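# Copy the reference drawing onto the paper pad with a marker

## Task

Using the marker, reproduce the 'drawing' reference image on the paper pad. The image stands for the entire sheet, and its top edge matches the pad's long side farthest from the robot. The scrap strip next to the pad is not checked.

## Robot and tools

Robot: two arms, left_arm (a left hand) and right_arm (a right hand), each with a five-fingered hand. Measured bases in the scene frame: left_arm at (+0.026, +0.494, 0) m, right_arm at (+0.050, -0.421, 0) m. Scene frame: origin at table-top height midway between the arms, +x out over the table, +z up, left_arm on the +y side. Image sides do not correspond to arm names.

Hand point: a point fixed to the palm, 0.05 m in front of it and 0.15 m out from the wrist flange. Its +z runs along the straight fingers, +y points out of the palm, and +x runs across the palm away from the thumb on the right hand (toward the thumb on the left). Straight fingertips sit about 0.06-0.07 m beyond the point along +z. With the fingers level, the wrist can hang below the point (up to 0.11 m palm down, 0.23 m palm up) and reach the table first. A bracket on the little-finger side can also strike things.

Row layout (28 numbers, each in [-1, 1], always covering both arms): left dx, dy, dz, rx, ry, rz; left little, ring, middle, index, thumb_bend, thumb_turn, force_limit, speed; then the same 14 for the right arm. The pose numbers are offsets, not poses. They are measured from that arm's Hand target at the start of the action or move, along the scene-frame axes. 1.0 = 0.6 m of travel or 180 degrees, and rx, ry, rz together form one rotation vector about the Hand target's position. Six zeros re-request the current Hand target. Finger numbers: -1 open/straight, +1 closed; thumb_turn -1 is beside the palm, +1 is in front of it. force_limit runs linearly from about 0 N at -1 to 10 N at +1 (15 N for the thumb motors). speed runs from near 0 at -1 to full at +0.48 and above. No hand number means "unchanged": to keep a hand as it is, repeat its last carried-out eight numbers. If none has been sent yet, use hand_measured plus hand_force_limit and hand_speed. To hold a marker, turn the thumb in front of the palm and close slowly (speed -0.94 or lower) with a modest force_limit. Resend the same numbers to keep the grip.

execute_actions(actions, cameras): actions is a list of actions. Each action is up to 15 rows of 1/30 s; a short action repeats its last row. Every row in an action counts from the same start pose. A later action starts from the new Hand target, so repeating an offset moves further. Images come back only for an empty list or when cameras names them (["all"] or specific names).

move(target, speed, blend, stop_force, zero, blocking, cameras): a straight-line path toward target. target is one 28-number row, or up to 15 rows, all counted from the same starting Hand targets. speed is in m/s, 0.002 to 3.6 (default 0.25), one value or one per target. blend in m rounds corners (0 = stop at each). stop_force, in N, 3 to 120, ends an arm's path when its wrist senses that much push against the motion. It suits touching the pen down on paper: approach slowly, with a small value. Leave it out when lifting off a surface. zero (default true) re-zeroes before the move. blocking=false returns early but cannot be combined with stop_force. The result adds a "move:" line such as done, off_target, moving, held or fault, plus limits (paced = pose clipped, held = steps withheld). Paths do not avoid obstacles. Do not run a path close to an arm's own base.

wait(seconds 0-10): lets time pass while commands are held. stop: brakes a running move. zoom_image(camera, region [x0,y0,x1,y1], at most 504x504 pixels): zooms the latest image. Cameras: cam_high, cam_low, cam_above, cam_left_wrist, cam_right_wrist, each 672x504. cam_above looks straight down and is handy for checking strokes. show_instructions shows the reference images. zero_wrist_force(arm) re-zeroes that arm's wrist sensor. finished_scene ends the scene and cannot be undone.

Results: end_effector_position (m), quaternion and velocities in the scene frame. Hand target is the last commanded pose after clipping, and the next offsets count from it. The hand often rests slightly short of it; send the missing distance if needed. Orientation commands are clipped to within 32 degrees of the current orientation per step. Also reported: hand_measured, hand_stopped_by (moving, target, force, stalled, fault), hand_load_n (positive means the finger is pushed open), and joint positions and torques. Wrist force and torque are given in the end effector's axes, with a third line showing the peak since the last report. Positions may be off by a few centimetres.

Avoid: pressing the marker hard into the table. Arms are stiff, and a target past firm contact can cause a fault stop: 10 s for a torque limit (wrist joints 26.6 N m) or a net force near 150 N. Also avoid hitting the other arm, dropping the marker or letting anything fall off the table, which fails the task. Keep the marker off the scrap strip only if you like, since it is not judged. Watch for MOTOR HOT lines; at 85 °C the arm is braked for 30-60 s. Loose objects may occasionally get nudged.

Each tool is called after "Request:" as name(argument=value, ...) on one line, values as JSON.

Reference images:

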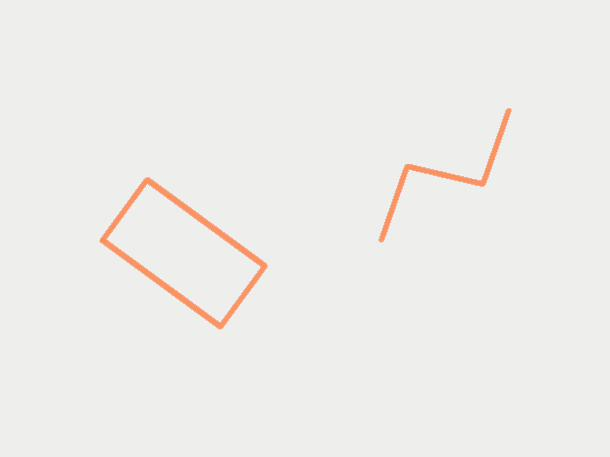

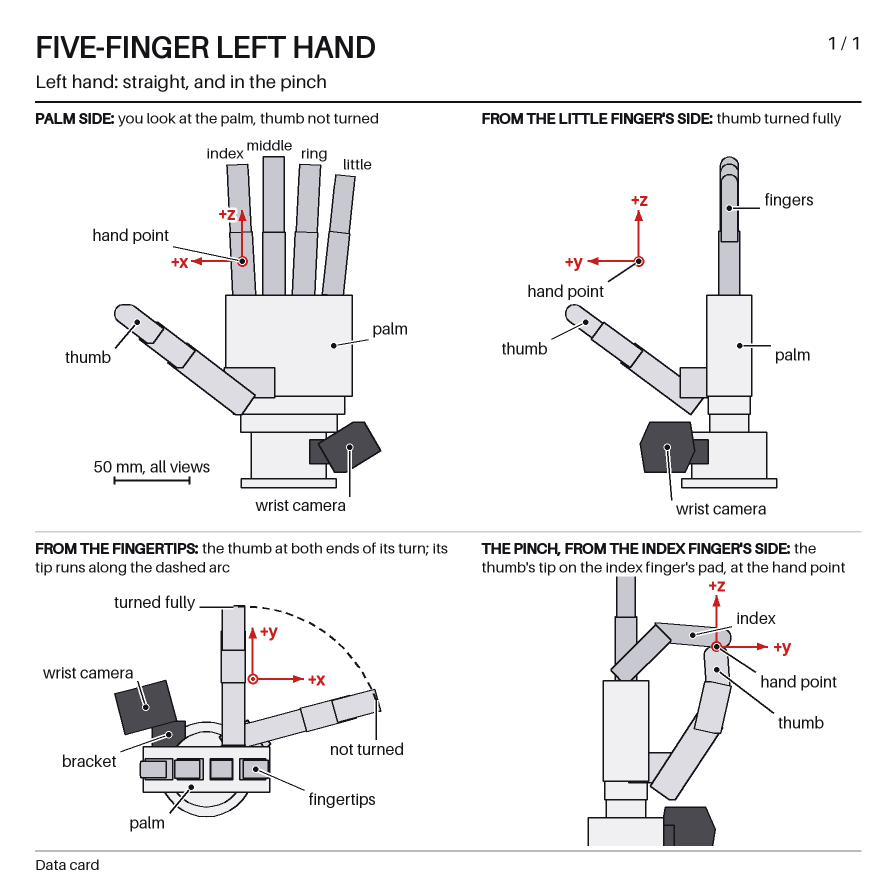

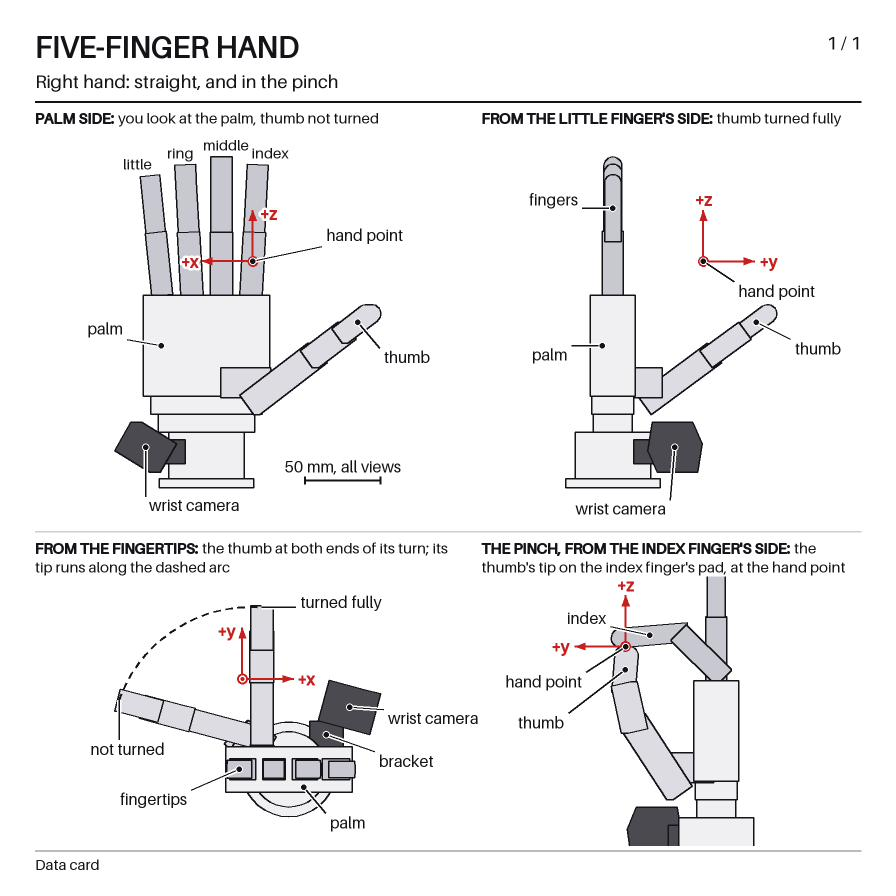

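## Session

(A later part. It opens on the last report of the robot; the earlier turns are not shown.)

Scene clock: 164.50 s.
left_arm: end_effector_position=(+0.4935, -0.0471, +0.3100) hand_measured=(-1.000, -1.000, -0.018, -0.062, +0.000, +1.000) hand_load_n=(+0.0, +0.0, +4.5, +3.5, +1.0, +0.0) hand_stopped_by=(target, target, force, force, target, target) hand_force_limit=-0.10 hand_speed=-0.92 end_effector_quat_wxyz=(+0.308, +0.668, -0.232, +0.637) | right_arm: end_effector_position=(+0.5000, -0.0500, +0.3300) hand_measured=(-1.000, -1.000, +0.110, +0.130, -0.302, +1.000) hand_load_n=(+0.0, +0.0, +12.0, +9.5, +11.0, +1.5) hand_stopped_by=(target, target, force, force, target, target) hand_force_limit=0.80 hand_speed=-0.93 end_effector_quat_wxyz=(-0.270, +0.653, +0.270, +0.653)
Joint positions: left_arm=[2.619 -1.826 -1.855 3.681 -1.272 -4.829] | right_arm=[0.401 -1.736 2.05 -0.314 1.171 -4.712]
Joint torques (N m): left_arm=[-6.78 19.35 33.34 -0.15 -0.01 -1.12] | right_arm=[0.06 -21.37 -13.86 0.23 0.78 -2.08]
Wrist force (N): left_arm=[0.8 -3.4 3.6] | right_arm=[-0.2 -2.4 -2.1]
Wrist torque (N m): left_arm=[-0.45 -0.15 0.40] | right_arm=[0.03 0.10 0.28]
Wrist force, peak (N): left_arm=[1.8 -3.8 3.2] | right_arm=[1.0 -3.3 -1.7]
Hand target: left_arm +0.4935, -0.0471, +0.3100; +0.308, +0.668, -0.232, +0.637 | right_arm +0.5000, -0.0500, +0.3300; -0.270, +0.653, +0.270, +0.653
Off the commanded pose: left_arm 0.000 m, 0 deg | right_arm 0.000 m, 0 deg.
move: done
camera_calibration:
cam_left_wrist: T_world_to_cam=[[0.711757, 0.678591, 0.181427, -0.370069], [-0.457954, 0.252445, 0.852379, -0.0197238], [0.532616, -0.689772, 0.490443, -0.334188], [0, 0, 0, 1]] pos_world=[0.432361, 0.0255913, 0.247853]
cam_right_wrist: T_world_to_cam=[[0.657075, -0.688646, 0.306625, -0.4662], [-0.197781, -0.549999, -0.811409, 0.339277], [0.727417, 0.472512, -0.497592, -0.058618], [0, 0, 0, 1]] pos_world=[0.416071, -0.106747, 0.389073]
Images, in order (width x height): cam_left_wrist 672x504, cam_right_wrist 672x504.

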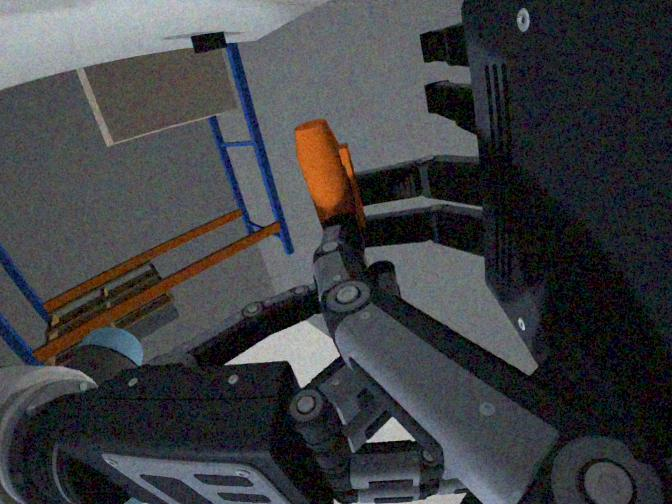

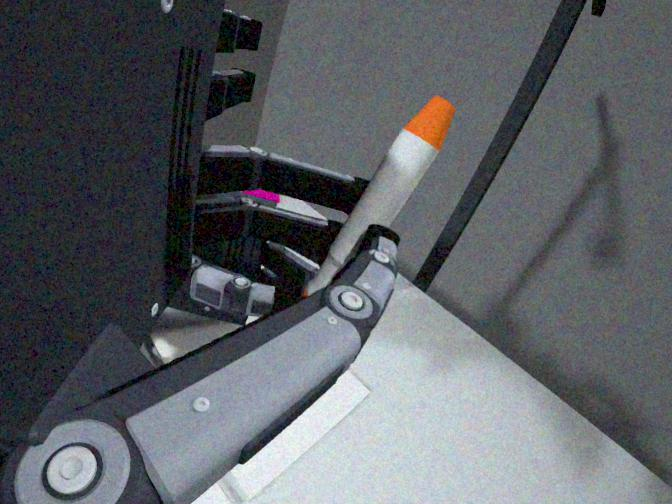

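Request:
move(target=[0,0,0,0,0,0,-1,-1,0.35,0.35,0,1,0.8,-0.92,0,0,0,0,0,0,-1,-1,0.55,0.55,-0.3,1,0.8,-0.93], speed=0.03)

Request:
move(target=[0,0,-0.01,0,0,0,-1,-1,0.35,0.35,0,1,0.8,-0.92,0,0,0,0,0,0,-1,-1,0.55,0.55,-0.3,1,0.8,-0.93], speed=0.01, stop_force=30, cameras=["cam_left_wrist","cam_right_wrist","cam_low"])

Request:
zoom_image(camera="cam_left_wrist", region=[220, 100, 420, 300])

Request:
zoom_image(camera="cam_low", region=[340, 100, 440, 190])

Scene clock: 165.27 s.
left_arm: end_effector_position=(+0.4935, -0.0471, +0.3100) hand_measured=(-1.000, -1.000, -0.004, -0.044, +0.000, +1.000) hand_load_n=(+0.0, +0.0, +8.0, +11.5, +4.0, +0.5) hand_stopped_by=(target, target, force, force, target, target) hand_force_limit=0.80 hand_speed=-0.92 end_effector_quat_wxyz=(+0.308, +0.668, -0.232, +0.637) | right_arm: end_effector_position=(+0.5000, -0.0500, +0.3300) hand_measured=(-1.000, -1.000, +0.110, +0.130, -0.302, +1.000) hand_load_n=(+0.0, +0.0, +12.5, +9.5, +10.5, +1.0) hand_stopped_by=(target, target, force, force, target, target) hand_force_limit=0.80 hand_speed=-0.93 end_effector_quat_wxyz=(-0.270, +0.654, +0.270, +0.653)
Joint positions: left_arm=[2.619 -1.826 -1.855 3.681 -1.272 -4.829] | right_arm=[0.401 -1.736 2.05 -0.314 1.171 -4.712]
Joint torques (N m): left_arm=[-6.71 20.69 30.41 -0.12 0.22 -0.96] | right_arm=[1.2 -21.96 -16.18 0.36 0.59 -2.06]
Wrist force (N): left_arm=[1.2 -4.7 6.1] | right_arm=[-0.4 -5.8 -3.5]
Wrist torque (N m): left_arm=[-0.45 -0.25 0.38] | right_arm=[-0.05 0.10 0.22]
Wrist force, peak (N): left_arm=[2.4 -4.8 6.2] | right_arm=[0.7 -6.6 -2.9]
Hand target: left_arm +0.4935, -0.0471, +0.3100; +0.308, +0.668, -0.232, +0.637 | right_arm +0.5000, -0.0500, +0.3300; -0.270, +0.653, +0.270, +0.653
Off the commanded pose: left_arm 0.000 m, 0 deg | right_arm 0.000 m, 0 deg.
move: done

Scene clock: 166.83 s.
left_arm: end_effector_position=(+0.4935, -0.0471, +0.3040) hand_measured=(-1.000, -1.000, -0.004, -0.044, +0.000, +1.000) hand_load_n=(+0.0, +0.0, +3.5, +6.0, +0.0, +1.5) hand_stopped_by=(target, target, force, force, target, target) hand_force_limit=0.80 hand_speed=-0.92 end_effector_quat_wxyz=(+0.308, +0.668, -0.232, +0.637) | right_arm: end_effector_position=(+0.5000, -0.0500, +0.3299) hand_measured=(-1.000, -1.000, +0.108, +0.130, -0.302, +1.000) hand_load_n=(+0.0, +0.0, +13.0, +5.5, +12.5, +1.0) hand_stopped_by=(target, target, force, force, target, target) hand_force_limit=0.80 hand_speed=-0.93 end_effector_quat_wxyz=(-0.270, +0.654, +0.270, +0.653)
Joint positions: left_arm=[2.619 -1.834 -1.863 3.697 -1.272 -4.829] | right_arm=[0.401 -1.736 2.05 -0.314 1.171 -4.712]
Joint torques (N m): left_arm=[-5.64 16.64 2.01 2.3 1.2 0.03] | right_arm=[1.97 -23.61 -31.22 -6.33 0.61 -2]
Wrist force (N): left_arm=[5.6 -4.7 2.6] | right_arm=[-4.6 -1.5 -3.5]
Wrist torque (N m): left_arm=[-0.50 -0.14 0.43] | right_arm=[0.04 0.01 0.24]
Wrist force, peak (N): left_arm=[7.4 -4.1 5.6] | right_arm=[-5.4 -5.2 -3.2]
Hand target: left_arm +0.4935, -0.0471, +0.3040; +0.308, +0.668, -0.232, +0.637 | right_arm +0.5000, -0.0500, +0.3300; -0.270, +0.653, +0.270, +0.653
Off the commanded pose: left_arm 0.000 m, 0 deg | right_arm 0.000 m, 0 deg.
move: done
camera_calibration:
cam_left_wrist: T_world_to_cam=[[0.711757, 0.678591, 0.181427, -0.36898], [-0.457954, 0.252445, 0.852379, -0.0146096], [0.532616, -0.689772, 0.490443, -0.331245], [0, 0, 0, 1]] pos_world=[0.432361, 0.0255913, 0.241853]
cam_right_wrist: T_world_to_cam=[[0.657082, -0.688629, 0.30665, -0.466211], [-0.19776, -0.550021, -0.811399, 0.339263], [0.727417, 0.472512, -0.497592, -0.0586179], [0, 0, 0, 1]] pos_world=[0.416071, -0.106747, 0.389073]
Images, in order (width x height): cam_low 672x504, cam_left_wrist 672x504, cam_right_wrist 672x504.

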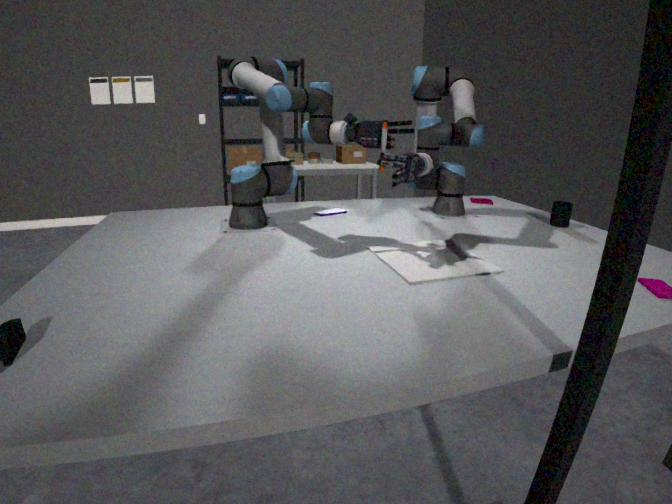

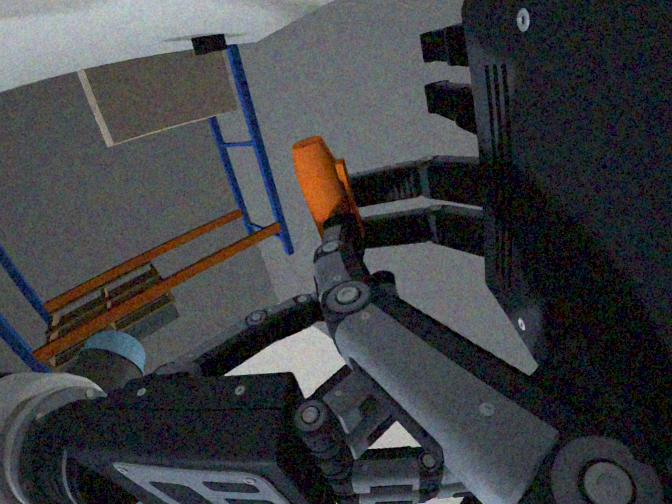

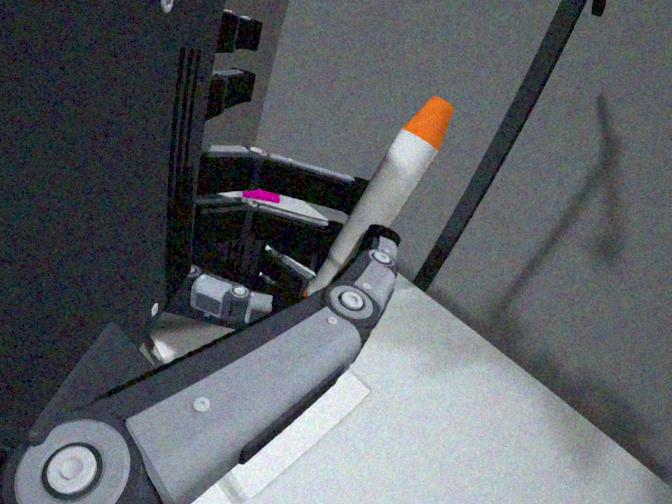

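Scaled by 2.520 from the camera's 672x504 image, which has a finer 960x720 frame.

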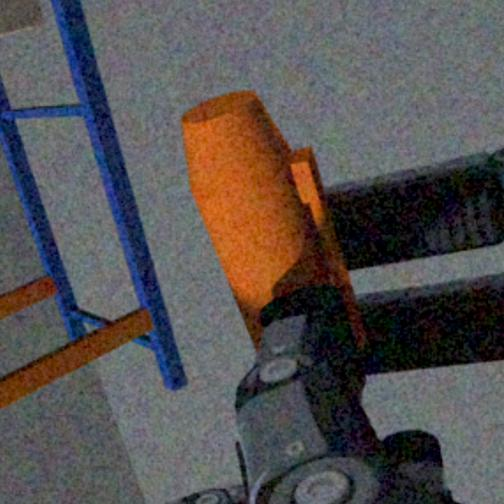

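Scaled by 5.040.

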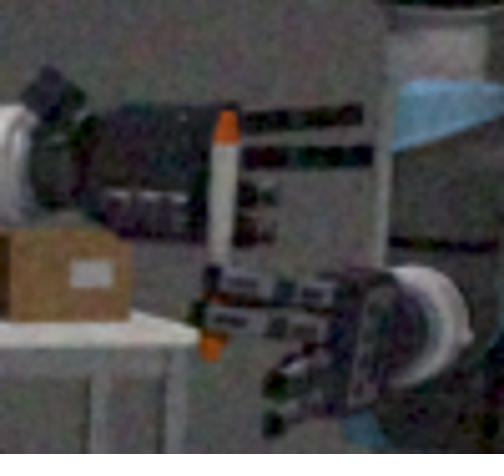

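Request:
move(target=[0,0,-0.0083,0,0,0,-1,-1,0.35,0.35,0,1,0.8,-0.92,0,0,0,0,0,0,-1,-1,0.55,0.55,-0.3,1,0.8,-0.93], speed=0.01, stop_force=30, zero=false, cameras=["cam_left_wrist","cam_right_wrist"])

Request:
zoom_image(camera="cam_left_wrist", region=[220, 100, 420, 300])

Scene clock: 168.53 s.
left_arm: end_effector_position=(+0.4935, -0.0471, +0.2990) hand_measured=(-1.000, -1.000, -0.004, -0.042, +0.000, +1.000) hand_load_n=(+0.0, +0.0, +1.5, +2.5, -1.0, +1.0) hand_stopped_by=(target, target, force, force, target, target) hand_force_limit=0.80 hand_speed=-0.92 end_effector_quat_wxyz=(+0.308, +0.668, -0.232, +0.637) | right_arm: end_effector_position=(+0.5000, -0.0500, +0.3300) hand_measured=(-1.000, -1.000, +0.108, +0.130, -0.302, +1.000) hand_load_n=(+0.0, +0.0, +13.5, +5.0, +13.0, +0.0) hand_stopped_by=(target, target, force, force, target, target) hand_force_limit=0.80 hand_speed=-0.93 end_effector_quat_wxyz=(-0.270, +0.653, +0.270, +0.653)
Joint positions: left_arm=[2.619 -1.841 -1.869 3.709 -1.272 -4.829] | right_arm=[0.401 -1.736 2.05 -0.314 1.171 -4.712]
Joint torques (N m): left_arm=[-5.51 18.26 3.86 2.73 1.72 0.61] | right_arm=[3.78 -21.8 -21.58 -0.49 0.76 -1.99]
Wrist force (N): left_arm=[2.8 -4.1 1.0] | right_arm=[-1.9 0.5 -2.7]
Wrist torque (N m): left_arm=[-0.49 -0.15 0.42] | right_arm=[0.09 0.00 0.23]
Wrist force, peak (N): left_arm=[7.0 -4.9 2.3] | right_arm=[-4.8 -1.4 -3.6]
Hand target: left_arm +0.4935, -0.0471, +0.2990; +0.308, +0.668, -0.232, +0.637 | right_arm +0.5000, -0.0500, +0.3300; -0.270, +0.653, +0.270, +0.653
Off the commanded pose: left_arm 0.000 m, 0 deg | right_arm 0.000 m, 0 deg.
move: done
camera_calibration:
cam_left_wrist: T_world_to_cam=[[0.711757, 0.678591, 0.181427, -0.368091], [-0.457954, 0.252445, 0.852379, -0.0104329], [0.532616, -0.689772, 0.490443, -0.328842], [0, 0, 0, 1]] pos_world=[0.432361, 0.0255913, 0.236953]
cam_right_wrist: T_world_to_cam=[[0.657005, -0.688693, 0.306671, -0.466259], [-0.197709, -0.54995, -0.811459, 0.339292], [0.7275, 0.472501, -0.49748, -0.0587699], [0, 0, 0, 1]] pos_world=[0.41617, -0.106747, 0.389073]
Images, in order (width x height): cam_left_wrist 672x504, cam_right_wrist 672x504.

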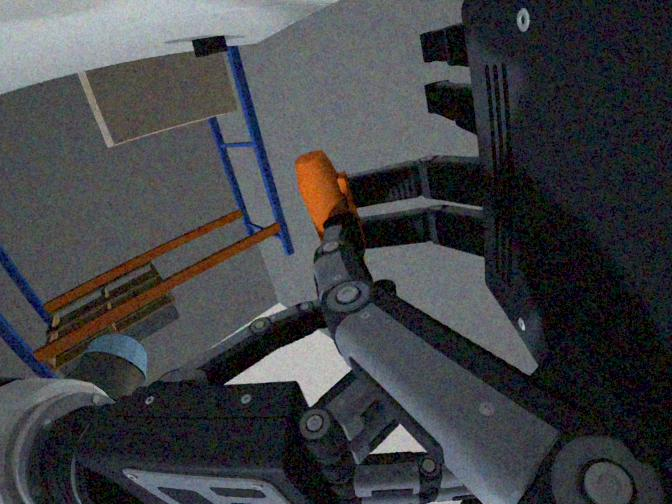

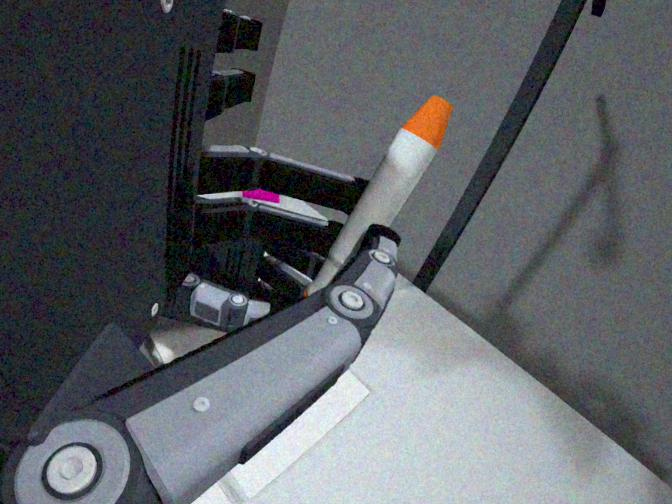

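Scaled by 2.520 from the camera's 672x504 image, which has a finer 960x720 frame.

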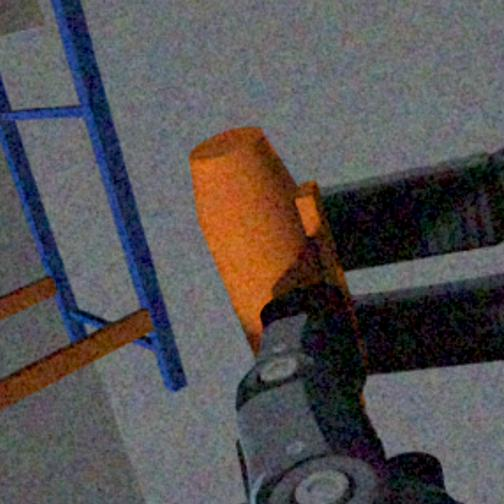

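Request:
move(target=[0,0,0,0,0,0,-1,-1,-0.3,-0.3,0,1,0.8,-0.6,0,0,0,0,0,0,-1,-1,0.55,0.55,-0.3,1,0.8,-0.93], speed=0.03, cameras=["cam_left_wrist"])

Request:
zoom_image(camera="cam_left_wrist", region=[220, 100, 420, 300])

Scene clock: 172.83 s.
left_arm: end_effector_position=(+0.4935, -0.0471, +0.2990) hand_measured=(-1.000, -1.000, -0.300, -0.300, +0.000, +1.000) hand_load_n=(+0.0, +0.0, +0.0, +0.0, -0.5, +0.0) hand_stopped_by=(target, target, target, target, target, target) hand_force_limit=0.80 hand_speed=-0.60 end_effector_quat_wxyz=(+0.308, +0.668, -0.232, +0.637) | right_arm: end_effector_position=(+0.5000, -0.0500, +0.3300) hand_measured=(-1.000, -1.000, +0.108, +0.130, -0.302, +1.000) hand_load_n=(+0.0, +0.0, +11.5, +8.5, +12.0, +1.5) hand_stopped_by=(target, target, force, force, target, target) hand_force_limit=0.80 hand_speed=-0.93 end_effector_quat_wxyz=(-0.270, +0.653, +0.270, +0.653)
Joint positions: left_arm=[2.619 -1.841 -1.869 3.709 -1.272 -4.829] | right_arm=[0.401 -1.736 2.05 -0.314 1.171 -4.712]
Joint torques (N m): left_arm=[-3.72 21.78 7.76 2.82 -0.19 -0.1] | right_arm=[4.56 -21.54 -14.99 0.38 0.86 -2.09]
Wrist force (N): left_arm=[1.2 -2.0 -0.4] | right_arm=[0.5 1.2 -0.8]
Wrist torque (N m): left_arm=[-0.44 -0.14 0.40] | right_arm=[0.10 0.11 0.23]
Wrist force, peak (N): left_arm=[3.9 -4.5 0.4] | right_arm=[-2.2 0.7 -2.9]
Hand target: left_arm +0.4935, -0.0471, +0.2990; +0.308, +0.668, -0.232, +0.637 | right_arm +0.5000, -0.0500, +0.3300; -0.270, +0.653, +0.270, +0.653
Off the commanded pose: left_arm 0.000 m, 0 deg | right_arm 0.000 m, 0 deg.
move: done
camera_calibration:
cam_left_wrist: T_world_to_cam=[[0.711775, 0.678574, 0.181421, -0.368079], [-0.457896, 0.252399, 0.852423, -0.0103818], [0.532642, -0.689805, 0.490368, -0.328785], [0, 0, 0, 1]] pos_world=[0.43236, 0.0255914, 0.236853]
Images, in order (width x height): cam_left_wrist 672x504.

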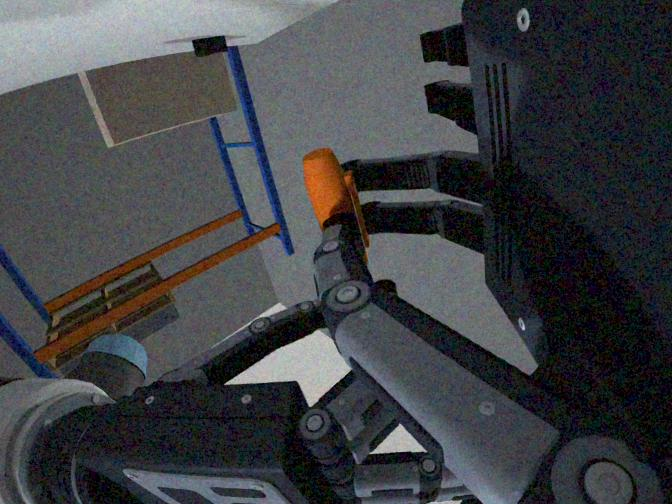

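Scaled by 2.520 from the camera's 672x504 image, which has a finer 960x720 frame.

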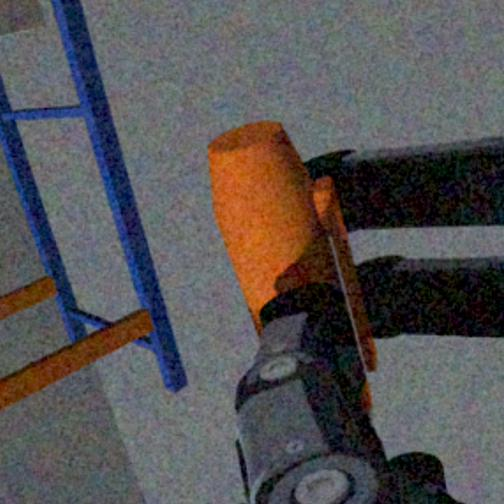

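Request:
move(target=[-0.0047,-0.0047,-0.009,0,0,0,-1,-1,-0.3,-0.3,0,1,0.8,-0.6,0,0,0,0,0,0,-1,-1,0.55,0.55,-0.3,1,0.8,-0.93], speed=0.03)

Request:
move(target=[0,0,0,0,0,0,-1,-1,0.3,0.3,0,1,-0.2,-0.92,0,0,0,0,0,0,-1,-1,0.55,0.55,-0.3,1,0.8,-0.93], speed=0.03, cameras=["cam_left_wrist"])

Request:
zoom_image(camera="cam_left_wrist", region=[220, 100, 420, 300])

Scene clock: 173.90 s.
left_arm: end_effector_position=(+0.4907, -0.0499, +0.2938) hand_measured=(-1.000, -1.000, -0.300, -0.300, +0.000, +1.000) hand_load_n=(+0.0, +0.0, +0.0, +0.0, +0.0, +0.0) hand_stopped_by=(target, target, target, target, target, target) hand_force_limit=0.80 hand_speed=-0.60 end_effector_quat_wxyz=(+0.308, +0.668, -0.232, +0.637) | right_arm: end_effector_position=(+0.5000, -0.0500, +0.3300) hand_measured=(-1.000, -1.000, +0.108, +0.130, -0.302, +1.000) hand_load_n=(+0.0, +0.0, +11.5, +8.0, +12.5, +1.5) hand_stopped_by=(target, target, force, force, target, target) hand_force_limit=0.80 hand_speed=-0.93 end_effector_quat_wxyz=(-0.270, +0.653, +0.270, +0.653)
Joint positions: left_arm=[2.61 -1.848 -1.876 3.723 -1.28 -4.829] | right_arm=[0.401 -1.736 2.05 -0.314 1.171 -4.712]
Joint torques (N m): left_arm=[-7.71 19 5.91 3.24 -1.57 0.32] | right_arm=[5.24 -22.27 -15.51 0.48 0.66 -1.85]
Wrist force (N): left_arm=[1.4 -2.0 -0.2] | right_arm=[0.3 1.6 -0.6]
Wrist torque (N m): left_arm=[-0.47 -0.14 0.40] | right_arm=[0.14 0.11 0.23]
Wrist force, peak (N): left_arm=[1.7 -2.3 -0.3] | right_arm=[0.1 1.7 -0.7]
Hand target: left_arm +0.4906, -0.0499, +0.2936; +0.308, +0.668, -0.232, +0.637 | right_arm +0.5000, -0.0500, +0.3300; -0.270, +0.653, +0.270, +0.653
Off the commanded pose: left_arm 0.000 m, 0 deg | right_arm 0.000 m, 0 deg.
move: done

Scene clock: 175.43 s.
left_arm: end_effector_position=(+0.4907, -0.0499, +0.2936) hand_measured=(-1.000, -1.000, -0.018, -0.062, +0.000, +1.000) hand_load_n=(+0.0, +0.0, +6.5, +3.0, +2.5, +0.5) hand_stopped_by=(target, target, force, force, target, target) hand_force_limit=-0.20 hand_speed=-0.92 end_effector_quat_wxyz=(+0.308, +0.668, -0.232, +0.637) | right_arm: end_effector_position=(+0.5000, -0.0500, +0.3300) hand_measured=(-1.000, -1.000, +0.108, +0.130, -0.302, +1.000) hand_load_n=(+0.0, +0.0, +12.0, +8.0, +12.0, +1.5) hand_stopped_by=(target, target, force, force, target, target) hand_force_limit=0.80 hand_speed=-0.93 end_effector_quat_wxyz=(-0.270, +0.653, +0.270, +0.653)
Joint positions: left_arm=[2.61 -1.848 -1.876 3.723 -1.281 -4.829] | right_arm=[0.401 -1.736 2.05 -0.314 1.171 -4.712]
Joint torques (N m): left_arm=[-8.4 19.79 4.94 2.54 -0.45 0.06] | right_arm=[7.24 -21.14 -14.9 0.36 0.71 -2.22]
Wrist force (N): left_arm=[2.7 -2.9 1.6] | right_arm=[0.0 -1.0 -1.0]
Wrist torque (N m): left_arm=[-0.52 -0.17 0.41] | right_arm=[0.08 0.08 0.25]
Wrist force, peak (N): left_arm=[2.7 -2.9 1.6] | right_arm=[0.5 1.8 -0.7]
Hand target: left_arm +0.4906, -0.0499, +0.2936; +0.308, +0.668, -0.232, +0.637 | right_arm +0.5000, -0.0500, +0.3300; -0.270, +0.653, +0.270, +0.653
Off the commanded pose: left_arm 0.000 m, 0 deg | right_arm 0.000 m, 0 deg.
move: done
camera_calibration:
cam_left_wrist: T_world_to_cam=[[0.711757, 0.678591, 0.181427, -0.363219], [-0.457954, 0.252445, 0.852379, -0.00640548], [0.532616, -0.689772, 0.490443, -0.326634], [0, 0, 0, 1]] pos_world=[0.429561, 0.0227913, 0.231553]
Images, in order (width x height): cam_left_wrist 672x504.

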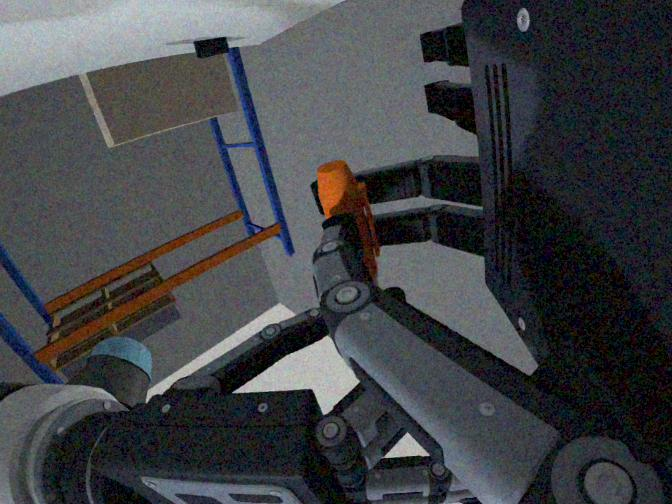

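Scaled by 2.520 from the camera's 672x504 image, which has a finer 960x720 frame.

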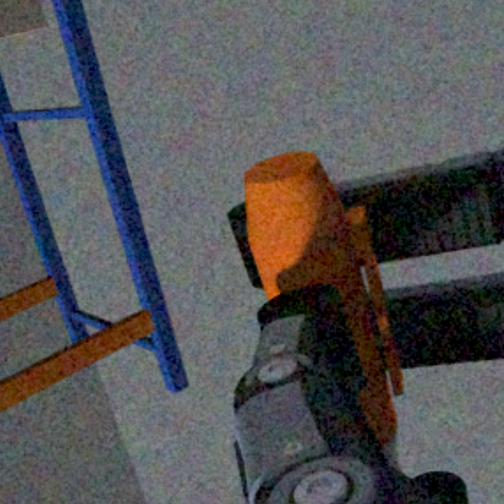

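Request:
move(target=[0,0,0,0,0,0,-1,-1,0.4,0.4,0,1,1,-0.92,0,0,0,0,0,0,-1,-1,0.55,0.55,-0.3,1,0.8,-0.93], speed=0.03)

Request:
move(target=[0,0,-0.01,0,0,0,-1,-1,0.4,0.4,0,1,1,-0.92,0,0,0,0,0,0,-1,-1,0.55,0.55,-0.3,1,0.8,-0.93], speed=0.01, stop_force=40, cameras=["cam_left_wrist","cam_right_wrist"])

Request:
zoom_image(camera="cam_left_wrist", region=[220, 100, 420, 300])

Scene clock: 176.20 s.
left_arm: end_effector_position=(+0.4907, -0.0499, +0.2936) hand_measured=(-1.000, -1.000, -0.006, -0.044, -0.002, +1.000) hand_load_n=(+0.0, +0.0, +10.5, +10.5, +5.5, +0.5) hand_stopped_by=(target, target, force, force, target, target) hand_force_limit=1.00 hand_speed=-0.92 end_effector_quat_wxyz=(+0.308, +0.668, -0.232, +0.637) | right_arm: end_effector_position=(+0.5000, -0.0500, +0.3300) hand_measured=(-1.000, -1.000, +0.108, +0.130, -0.302, +1.000) hand_load_n=(+0.0, +0.0, +12.5, +7.5, +11.5, +1.0) hand_stopped_by=(target, target, force, force, target, target) hand_force_limit=0.80 hand_speed=-0.93 end_effector_quat_wxyz=(-0.270, +0.653, +0.270, +0.653)
Joint positions: left_arm=[2.61 -1.848 -1.876 3.723 -1.281 -4.829] | right_arm=[0.401 -1.736 2.05 -0.314 1.171 -4.712]
Joint torques (N m): left_arm=[-7.94 19.41 5.31 1.38 1.13 -0.18] | right_arm=[6.44 -21.41 -14.32 0.33 0.74 -1.97]
Wrist force (N): left_arm=[3.6 -3.7 3.8] | right_arm=[-0.3 -3.9 -2.1]
Wrist torque (N m): left_arm=[-0.52 -0.31 0.41] | right_arm=[0.02 0.04 0.23]
Wrist force, peak (N): left_arm=[3.6 -3.7 3.8] | right_arm=[-0.4 -4.1 -2.0]
Hand target: left_arm +0.4906, -0.0499, +0.2936; +0.308, +0.668, -0.232, +0.637 | right_arm +0.5000, -0.0500, +0.3300; -0.270, +0.653, +0.270, +0.653
Off the commanded pose: left_arm 0.000 m, 0 deg | right_arm 0.000 m, 0 deg.
move: done

Scene clock: 177.77 s.
left_arm: end_effector_position=(+0.4906, -0.0499, +0.2876) hand_measured=(-1.000, -1.000, -0.006, -0.044, -0.002, +1.000) hand_load_n=(+0.0, +0.0, +10.0, +7.5, +6.0, +3.5) hand_stopped_by=(target, target, force, force, target, target) hand_force_limit=1.00 hand_speed=-0.92 end_effector_quat_wxyz=(+0.308, +0.668, -0.232, +0.637) | right_arm: end_effector_position=(+0.5000, -0.0500, +0.3300) hand_measured=(-1.000, -1.000, +0.108, +0.130, -0.302, +1.000) hand_load_n=(+0.0, +0.0, +13.0, +7.5, +11.5, +4.5) hand_stopped_by=(target, target, force, force, target, target) hand_force_limit=0.80 hand_speed=-0.93 end_effector_quat_wxyz=(-0.270, +0.654, +0.270, +0.653)
Joint positions: left_arm=[2.61 -1.856 -1.883 3.739 -1.281 -4.829] | right_arm=[0.401 -1.736 2.05 -0.314 1.171 -4.712]
Joint torques (N m): left_arm=[-7.58 14.76 -1.14 1.2 1.55 0.19] | right_arm=[5.64 -21.96 -36.69 -7.24 0.73 -2.05]
Wrist force (N): left_arm=[10.8 -3.1 3.0] | right_arm=[-7.8 -3.0 -2.3]
Wrist torque (N m): left_arm=[-0.49 -0.22 0.43] | right_arm=[-0.01 0.04 0.25]
Wrist force, peak (N): left_arm=[11.4 -3.1 3.8] | right_arm=[-9.4 -3.6 -2.8]
Hand target: left_arm +0.4906, -0.0499, +0.2876; +0.308, +0.668, -0.232, +0.637 | right_arm +0.5000, -0.0500, +0.3300; -0.270, +0.653, +0.270, +0.653
Off the commanded pose: left_arm 0.000 m, 0 deg | right_arm 0.000 m, 0 deg.
move: done
camera_calibration:
cam_left_wrist: T_world_to_cam=[[0.711757, 0.678591, 0.181427, -0.362059], [-0.457954, 0.252445, 0.852379, -0.001337], [0.532616, -0.689772, 0.490443, -0.323638], [0, 0, 0, 1]] pos_world=[0.429461, 0.0227913, 0.225553]
cam_right_wrist: T_world_to_cam=[[0.657075, -0.688646, 0.306625, -0.4662], [-0.197781, -0.549999, -0.811409, 0.339277], [0.727417, 0.472512, -0.497592, -0.058618], [0, 0, 0, 1]] pos_world=[0.416071, -0.106747, 0.389073]
Images, in order (width x height): cam_left_wrist 672x504, cam_right_wrist 672x504.

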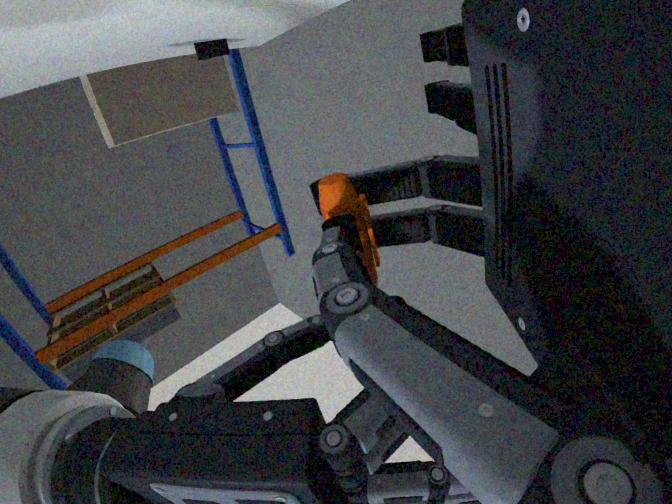

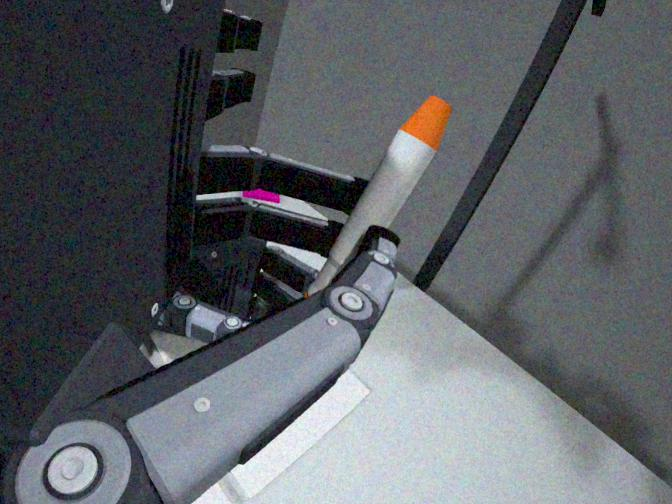

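Scaled by 2.520 from the camera's 672x504 image, which has a finer 960x720 frame.

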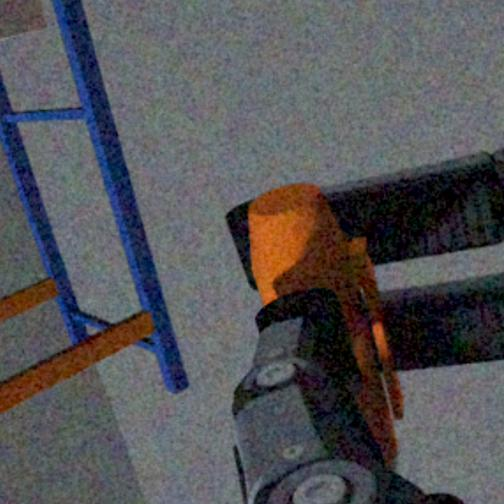

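Request:
move(target=[0,0,0,0,0,0,-1,-1,-0.3,-0.3,0,1,0.8,-0.6,0,0,0,0,0,0,-1,-1,0.55,0.55,-0.3,1,0.8,-0.93], speed=0.03)

Request:
move(target=[0,0,0.0358,0,0,0,-1,-1,-0.3,-0.3,0,1,0.8,-0.6,0,0,0,0,0,0,-1,-1,0.55,0.55,-0.3,1,0.8,-0.93], speed=0.03)

Request:
move(target=[0,0,0,0,0,0,-1,-1,0.3,0.3,0,1,-0.2,-0.92,0,0,0,0,0,0,-1,-1,0.55,0.55,-0.3,1,0.8,-0.93], speed=0.03)

Request:
move(target=[0,0,0,0,0,0,-1,-1,0.4,0.4,0,1,1,-0.92,0,0,0,0,0,0,-1,-1,0.55,0.55,-0.3,1,0.8,-0.93], speed=0.03, cameras=["cam_left_wrist","cam_right_wrist"])

Request:
zoom_image(camera="cam_left_wrist", region=[220, 100, 420, 300])

Scene clock: 179.53 s.
left_arm: end_effector_position=(+0.4906, -0.0499, +0.2875) hand_measured=(-1.000, -1.000, -0.300, -0.300, +0.000, +1.000) hand_load_n=(+0.0, +0.0, +0.0, +0.0, +0.0, +0.0) hand_stopped_by=(target, target, target, target, target, target) hand_force_limit=0.80 hand_speed=-0.60 end_effector_quat_wxyz=(+0.308, +0.668, -0.232, +0.636) | right_arm: end_effector_position=(+0.5000, -0.0500, +0.3301) hand_measured=(-1.000, -1.000, +0.108, +0.130, -0.302, +1.000) hand_load_n=(+0.0, +0.0, +12.5, +7.5, +12.0, +3.0) hand_stopped_by=(target, target, force, force, target, target) hand_force_limit=0.80 hand_speed=-0.93 end_effector_quat_wxyz=(-0.270, +0.653, +0.270, +0.653)
Joint positions: left_arm=[2.61 -1.856 -1.883 3.739 -1.281 -4.829] | right_arm=[0.401 -1.736 2.05 -0.314 1.171 -4.712]
Joint torques (N m): left_arm=[-7.68 28.57 17.99 1.23 1.14 -0.26] | right_arm=[6.85 -21.9 -16.93 1.25 0.74 -1.95]
Wrist force (N): left_arm=[1.1 -2.0 0.0] | right_arm=[0.3 1.5 -0.5]
Wrist torque (N m): left_arm=[-0.48 -0.13 0.40] | right_arm=[0.12 0.08 0.25]
Wrist force, peak (N): left_arm=[11.1 -3.3 3.0] | right_arm=[-9.1 -2.3 -2.8]
Hand target: left_arm +0.4906, -0.0499, +0.2876; +0.308, +0.668, -0.232, +0.637 | right_arm +0.5000, -0.0500, +0.3300; -0.270, +0.653, +0.270, +0.653
Off the commanded pose: left_arm 0.000 m, 0 deg | right_arm 0.000 m, 0 deg.
move: done

Scene clock: 180.70 s.
left_arm: end_effector_position=(+0.4906, -0.0499, +0.3090) hand_measured=(-1.000, -1.000, -0.300, -0.300, +0.000, +1.000) hand_load_n=(+0.0, +0.0, +0.0, +0.0, +0.0, +0.0) hand_stopped_by=(target, target, target, target, target, target) hand_force_limit=0.80 hand_speed=-0.60 end_effector_quat_wxyz=(+0.308, +0.668, -0.232, +0.637) | right_arm: end_effector_position=(+0.5000, -0.0500, +0.3300) hand_measured=(-1.000, -1.000, +0.108, +0.130, -0.302, +1.000) hand_load_n=(+0.0, +0.0, +12.5, +7.5, +11.5, +3.5) hand_stopped_by=(target, target, force, force, target, target) hand_force_limit=0.80 hand_speed=-0.93 end_effector_quat_wxyz=(-0.270, +0.653, +0.270, +0.653)
Joint positions: left_arm=[2.61 -1.828 -1.856 3.684 -1.281 -4.829] | right_arm=[0.401 -1.736 2.05 -0.314 1.171 -4.712]
Joint torques (N m): left_arm=[-6.31 36.54 35.01 -0.21 -0.2 0.45] | right_arm=[7.22 -20.59 -14.05 1.05 0.67 -1.83]
Wrist force (N): left_arm=[1.1 -2.0 0.1] | right_arm=[0.6 0.9 -0.4]
Wrist torque (N m): left_arm=[-0.46 -0.12 0.40] | right_arm=[0.11 0.11 0.26]
Wrist force, peak (N): left_arm=[1.5 -2.1 -0.4] | right_arm=[0.8 1.4 -0.6]
Hand target: left_arm +0.4906, -0.0499, +0.3091; +0.308, +0.668, -0.232, +0.637 | right_arm +0.5000, -0.0500, +0.3300; -0.270, +0.653, +0.270, +0.653
Off the commanded pose: left_arm 0.000 m, 0 deg | right_arm 0.000 m, 0 deg.
move: done

Scene clock: 182.20 s.
left_arm: end_effector_position=(+0.4906, -0.0499, +0.3091) hand_measured=(-1.000, -1.000, -0.026, -0.078, +0.000, +1.000) hand_load_n=(+0.0, +0.0, +5.5, +3.0, +2.0, +0.5) hand_stopped_by=(target, target, force, force, target, target) hand_force_limit=-0.20 hand_speed=-0.92 end_effector_quat_wxyz=(+0.308, +0.668, -0.232, +0.637) | right_arm: end_effector_position=(+0.5000, -0.0500, +0.3300) hand_measured=(-1.000, -1.000, +0.108, +0.130, -0.302, +1.000) hand_load_n=(+0.0, +0.0, +13.0, +8.5, +11.0, +2.5) hand_stopped_by=(target, target, force, force, target, target) hand_force_limit=0.80 hand_speed=-0.93 end_effector_quat_wxyz=(-0.270, +0.654, +0.270, +0.653)
Joint positions: left_arm=[2.61 -1.827 -1.856 3.684 -1.281 -4.829] | right_arm=[0.401 -1.736 2.05 -0.314 1.171 -4.712]
Joint torques (N m): left_arm=[-0.42 36.49 33.54 -0.25 -0.61 0.72] | right_arm=[6.51 -22.51 -15.75 0.66 0.69 -1.91]
Wrist force (N): left_arm=[0.7 -3.5 3.2] | right_arm=[-0.3 -2.3 -2.2]
Wrist torque (N m): left_arm=[-0.47 -0.08 0.38] | right_arm=[0.01 0.08 0.28]
Wrist force, peak (N): left_arm=[2.1 -3.8 2.9] | right_arm=[1.0 -2.8 -1.9]
Hand target: left_arm +0.4906, -0.0499, +0.3091; +0.308, +0.668, -0.232, +0.637 | right_arm +0.5000, -0.0500, +0.3300; -0.270, +0.653, +0.270, +0.653
Off the commanded pose: left_arm 0.000 m, 0 deg | right_arm 0.000 m, 0 deg.
move: done

Scene clock: 182.70 s.
left_arm: end_effector_position=(+0.4906, -0.0499, +0.3091) hand_measured=(-1.000, -1.000, -0.012, -0.058, -0.002, +1.000) hand_load_n=(+0.0, +0.0, +9.0, +9.5, +4.5, +1.0) hand_stopped_by=(target, target, force, force, target, target) hand_force_limit=1.00 hand_speed=-0.92 end_effector_quat_wxyz=(+0.308, +0.668, -0.232, +0.637) | right_arm: end_effector_position=(+0.5000, -0.0500, +0.3300) hand_measured=(-1.000, -1.000, +0.108, +0.130, -0.302, +1.000) hand_load_n=(+0.0, +0.0, +13.0, +8.0, +11.0, +2.5) hand_stopped_by=(target, target, force, force, target, target) hand_force_limit=0.80 hand_speed=-0.93 end_effector_quat_wxyz=(-0.270, +0.654, +0.270, +0.653)
Joint positions: left_arm=[2.61 -1.827 -1.856 3.684 -1.281 -4.829] | right_arm=[0.401 -1.736 2.05 -0.314 1.171 -4.712]
Joint torques (N m): left_arm=[1.81 36.73 30.7 -0.26 0.18 0.65] | right_arm=[6.06 -21.79 -16.71 -0.13 0.55 -2]
Wrist force (N): left_arm=[1.5 -4.8 5.7] | right_arm=[-0.4 -5.3 -3.4]
Wrist torque (N m): left_arm=[-0.48 -0.21 0.37] | right_arm=[-0.08 0.03 0.23]
Wrist force, peak (N): left_arm=[2.6 -4.9 5.6] | right_arm=[0.5 -5.8 -3.4]
Hand target: left_arm +0.4906, -0.0499, +0.3091; +0.308, +0.668, -0.232, +0.637 | right_arm +0.5000, -0.0500, +0.3300; -0.270, +0.653, +0.270, +0.653
Off the commanded pose: left_arm 0.000 m, 0 deg | right_arm 0.000 m, 0 deg.
move: done
camera_calibration:
cam_left_wrist: T_world_to_cam=[[0.711757, 0.678591, 0.181427, -0.366013], [-0.457954, 0.252445, 0.852379, -0.0195321], [0.532616, -0.689772, 0.490443, -0.334187], [0, 0, 0, 1]] pos_world=[0.429561, 0.0227913, 0.246953]
cam_right_wrist: T_world_to_cam=[[0.657082, -0.688629, 0.30665, -0.466211], [-0.19776, -0.550021, -0.811399, 0.339263], [0.727417, 0.472512, -0.497592, -0.0586179], [0, 0, 0, 1]] pos_world=[0.416071, -0.106747, 0.389073]
Images, in order (width x height): cam_left_wrist 672x504, cam_right_wrist 672x504.

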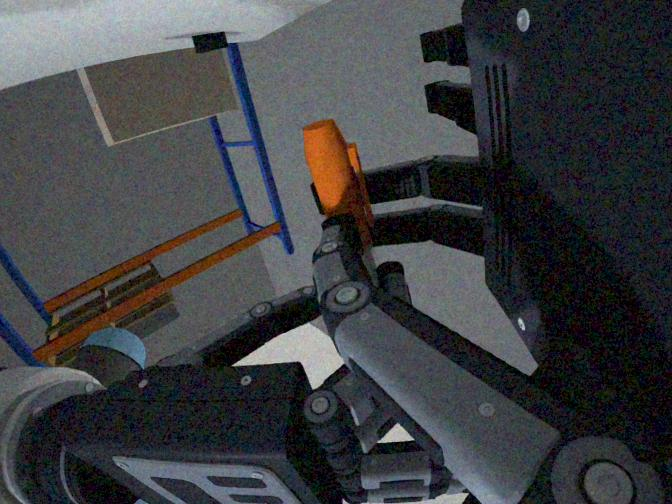

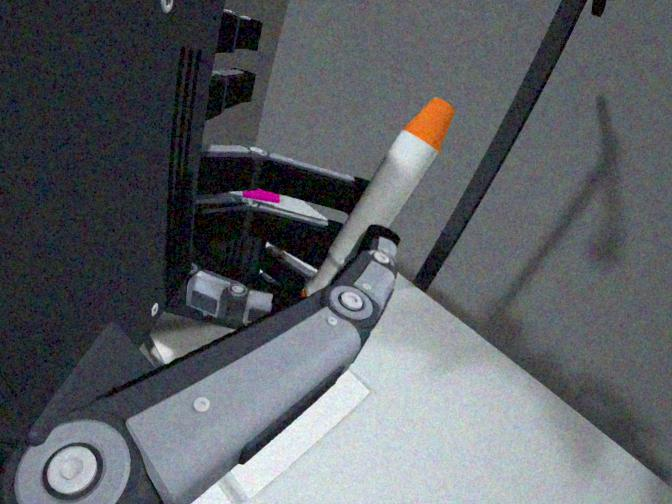

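Scaled by 2.520 from the camera's 672x504 image, which has a finer 960x720 frame.

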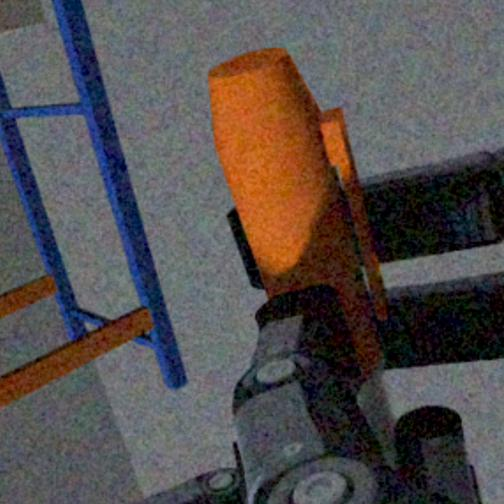

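Request:
move(target=[0,0,-0.01,0,0,0,-1,-1,0.4,0.4,0,1,1,-0.92,0,0,0,0,0,0,-1,-1,0.55,0.55,-0.3,1,0.8,-0.93], speed=0.01, stop_force=40, cameras=["cam_left_wrist"])

Request:
zoom_image(camera="cam_left_wrist", region=[220, 100, 420, 300])

Request:
move(target=[0,0,-0.007,0,0,0,-1,-1,0.4,0.4,0,1,1,-0.92,0,0,0,0,0,0,-1,-1,0.55,0.55,-0.3,1,0.8,-0.93], speed=0.01, stop_force=40, zero=false, cameras=["cam_left_wrist"])

Request:
zoom_image(camera="cam_left_wrist", region=[220, 100, 420, 300])

Scene clock: 184.90 s.
left_arm: end_effector_position=(+0.4906, -0.0499, +0.3031) hand_measured=(-1.000, -1.000, -0.012, -0.058, -0.002, +1.000) hand_load_n=(+0.0, +0.0, +8.0, +8.0, +5.0, +3.5) hand_stopped_by=(target, target, force, force, target, target) hand_force_limit=1.00 hand_speed=-0.92 end_effector_quat_wxyz=(+0.308, +0.668, -0.232, +0.637) | right_arm: end_effector_position=(+0.5000, -0.0500, +0.3300) hand_measured=(-1.000, -1.000, +0.108, +0.130, -0.302, +1.000) hand_load_n=(+0.0, +0.0, +12.5, +8.5, +11.0, +5.0) hand_stopped_by=(target, target, force, force, target, target) hand_force_limit=0.80 hand_speed=-0.93 end_effector_quat_wxyz=(-0.270, +0.654, +0.270, +0.653)
Joint positions: left_arm=[2.61 -1.835 -1.864 3.699 -1.281 -4.829] | right_arm=[0.401 -1.736 2.05 -0.314 1.171 -4.712]
Joint torques (N m): left_arm=[8.27 14.21 -1.3 1.05 1.77 -0.04] | right_arm=[-4.47 -21.03 -23.92 -3.56 0.62 -1.91]
Wrist force (N): left_arm=[11.3 -3.4 3.9] | right_arm=[-8.0 -4.1 -2.8]
Wrist torque (N m): left_arm=[-0.46 -0.19 0.42] | right_arm=[-0.03 0.04 0.26]
Wrist force, peak (N): left_arm=[11.3 -3.4 4.2] | right_arm=[-9.3 -3.6 -3.0]
Hand target: left_arm +0.4906, -0.0499, +0.3031; +0.308, +0.668, -0.232, +0.637 | right_arm +0.5000, -0.0500, +0.3300; -0.270, +0.653, +0.270, +0.653
Off the commanded pose: left_arm 0.000 m, 0 deg | right_arm 0.000 m, 0 deg.
move: done
camera_calibration:
cam_left_wrist: T_world_to_cam=[[0.711757, 0.678591, 0.181427, -0.364853], [-0.457954, 0.252445, 0.852379, -0.0144636], [0.532616, -0.689772, 0.490443, -0.331191], [0, 0, 0, 1]] pos_world=[0.429461, 0.0227913, 0.240953]
Images, in order (width x height): cam_left_wrist 672x504.

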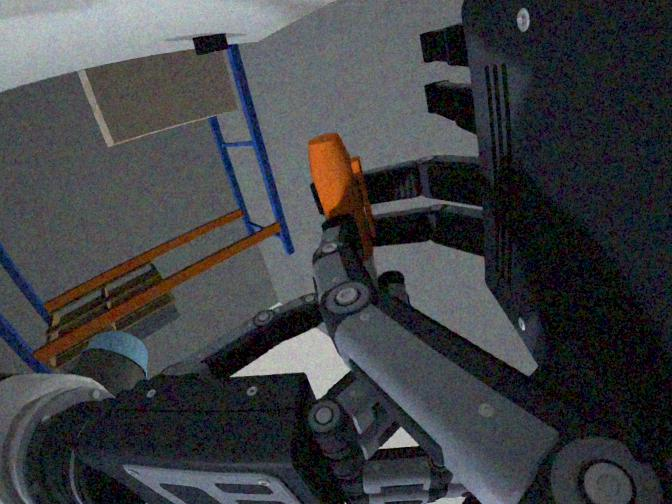

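Scaled by 2.520 from the camera's 672x504 image, which has a finer 960x720 frame.

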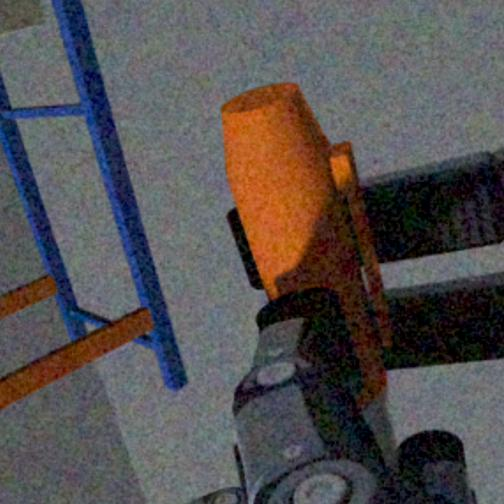

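Scene clock: 186.30 s.
left_arm: end_effector_position=(+0.4906, -0.0499, +0.2989) hand_measured=(-1.000, -1.000, -0.012, -0.058, -0.002, +1.000) hand_load_n=(+0.0, +0.0, +7.5, +6.5, +4.5, +2.5) hand_stopped_by=(target, target, force, force, target, target) hand_force_limit=1.00 hand_speed=-0.92 end_effector_quat_wxyz=(+0.308, +0.668, -0.232, +0.637) | right_arm: end_effector_position=(+0.5000, -0.0500, +0.3300) hand_measured=(-1.000, -1.000, +0.108, +0.130, -0.302, +1.000) hand_load_n=(+0.5, +0.0, +12.5, +8.5, +11.5, +4.5) hand_stopped_by=(target, target, force, force, target, target) hand_force_limit=0.80 hand_speed=-0.93 end_effector_quat_wxyz=(-0.270, +0.654, +0.270, +0.653)
Joint positions: left_arm=[2.61 -1.841 -1.869 3.71 -1.281 -4.829] | right_arm=[0.401 -1.736 2.05 -0.314 1.171 -4.712]
Joint torques (N m): left_arm=[8 15.94 0.46 1.71 1.66 -0.91] | right_arm=[-10.05 -21.43 -28.21 -5.46 0.62 -2.06]
Wrist force (N): left_arm=[7.9 -3.1 2.9] | right_arm=[-5.8 -2.7 -2.1]
Wrist torque (N m): left_arm=[-0.48 -0.20 0.40] | right_arm=[-0.01 0.05 0.22]
Wrist force, peak (N): left_arm=[11.6 -3.5 4.2] | right_arm=[-9.6 -3.9 -3.0]
Hand target: left_arm +0.4906, -0.0499, +0.2989; +0.308, +0.668, -0.232, +0.637 | right_arm +0.5000, -0.0500, +0.3300; -0.270, +0.653, +0.270, +0.653
Off the commanded pose: left_arm 0.000 m, 0 deg | right_arm 0.000 m, 0 deg.
move: done
camera_calibration:
cam_left_wrist: T_world_to_cam=[[0.711757, 0.678591, 0.181427, -0.364091], [-0.457954, 0.252445, 0.852379, -0.0108836], [0.532616, -0.689772, 0.490443, -0.329131], [0, 0, 0, 1]] pos_world=[0.429461, 0.0227913, 0.236753]
Images, in order (width x height): cam_left_wrist 672x504.

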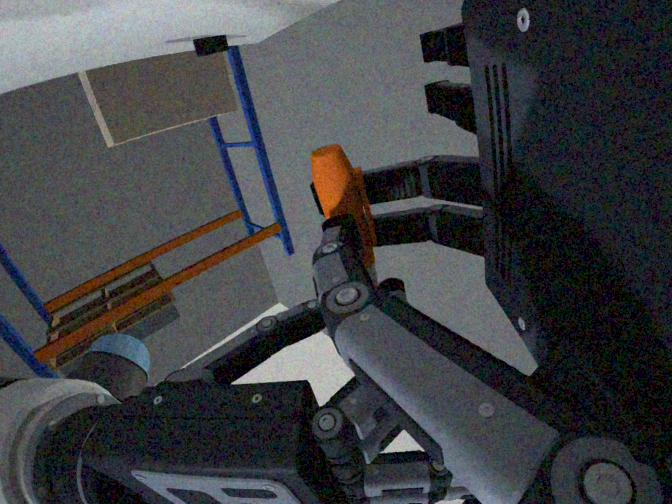

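Scaled by 2.520 from the camera's 672x504 image, which has a finer 960x720 frame.

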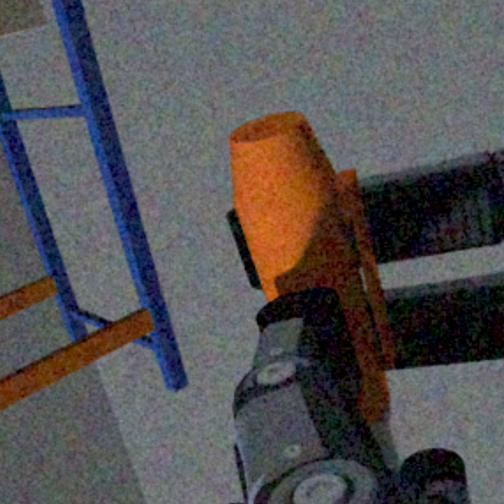

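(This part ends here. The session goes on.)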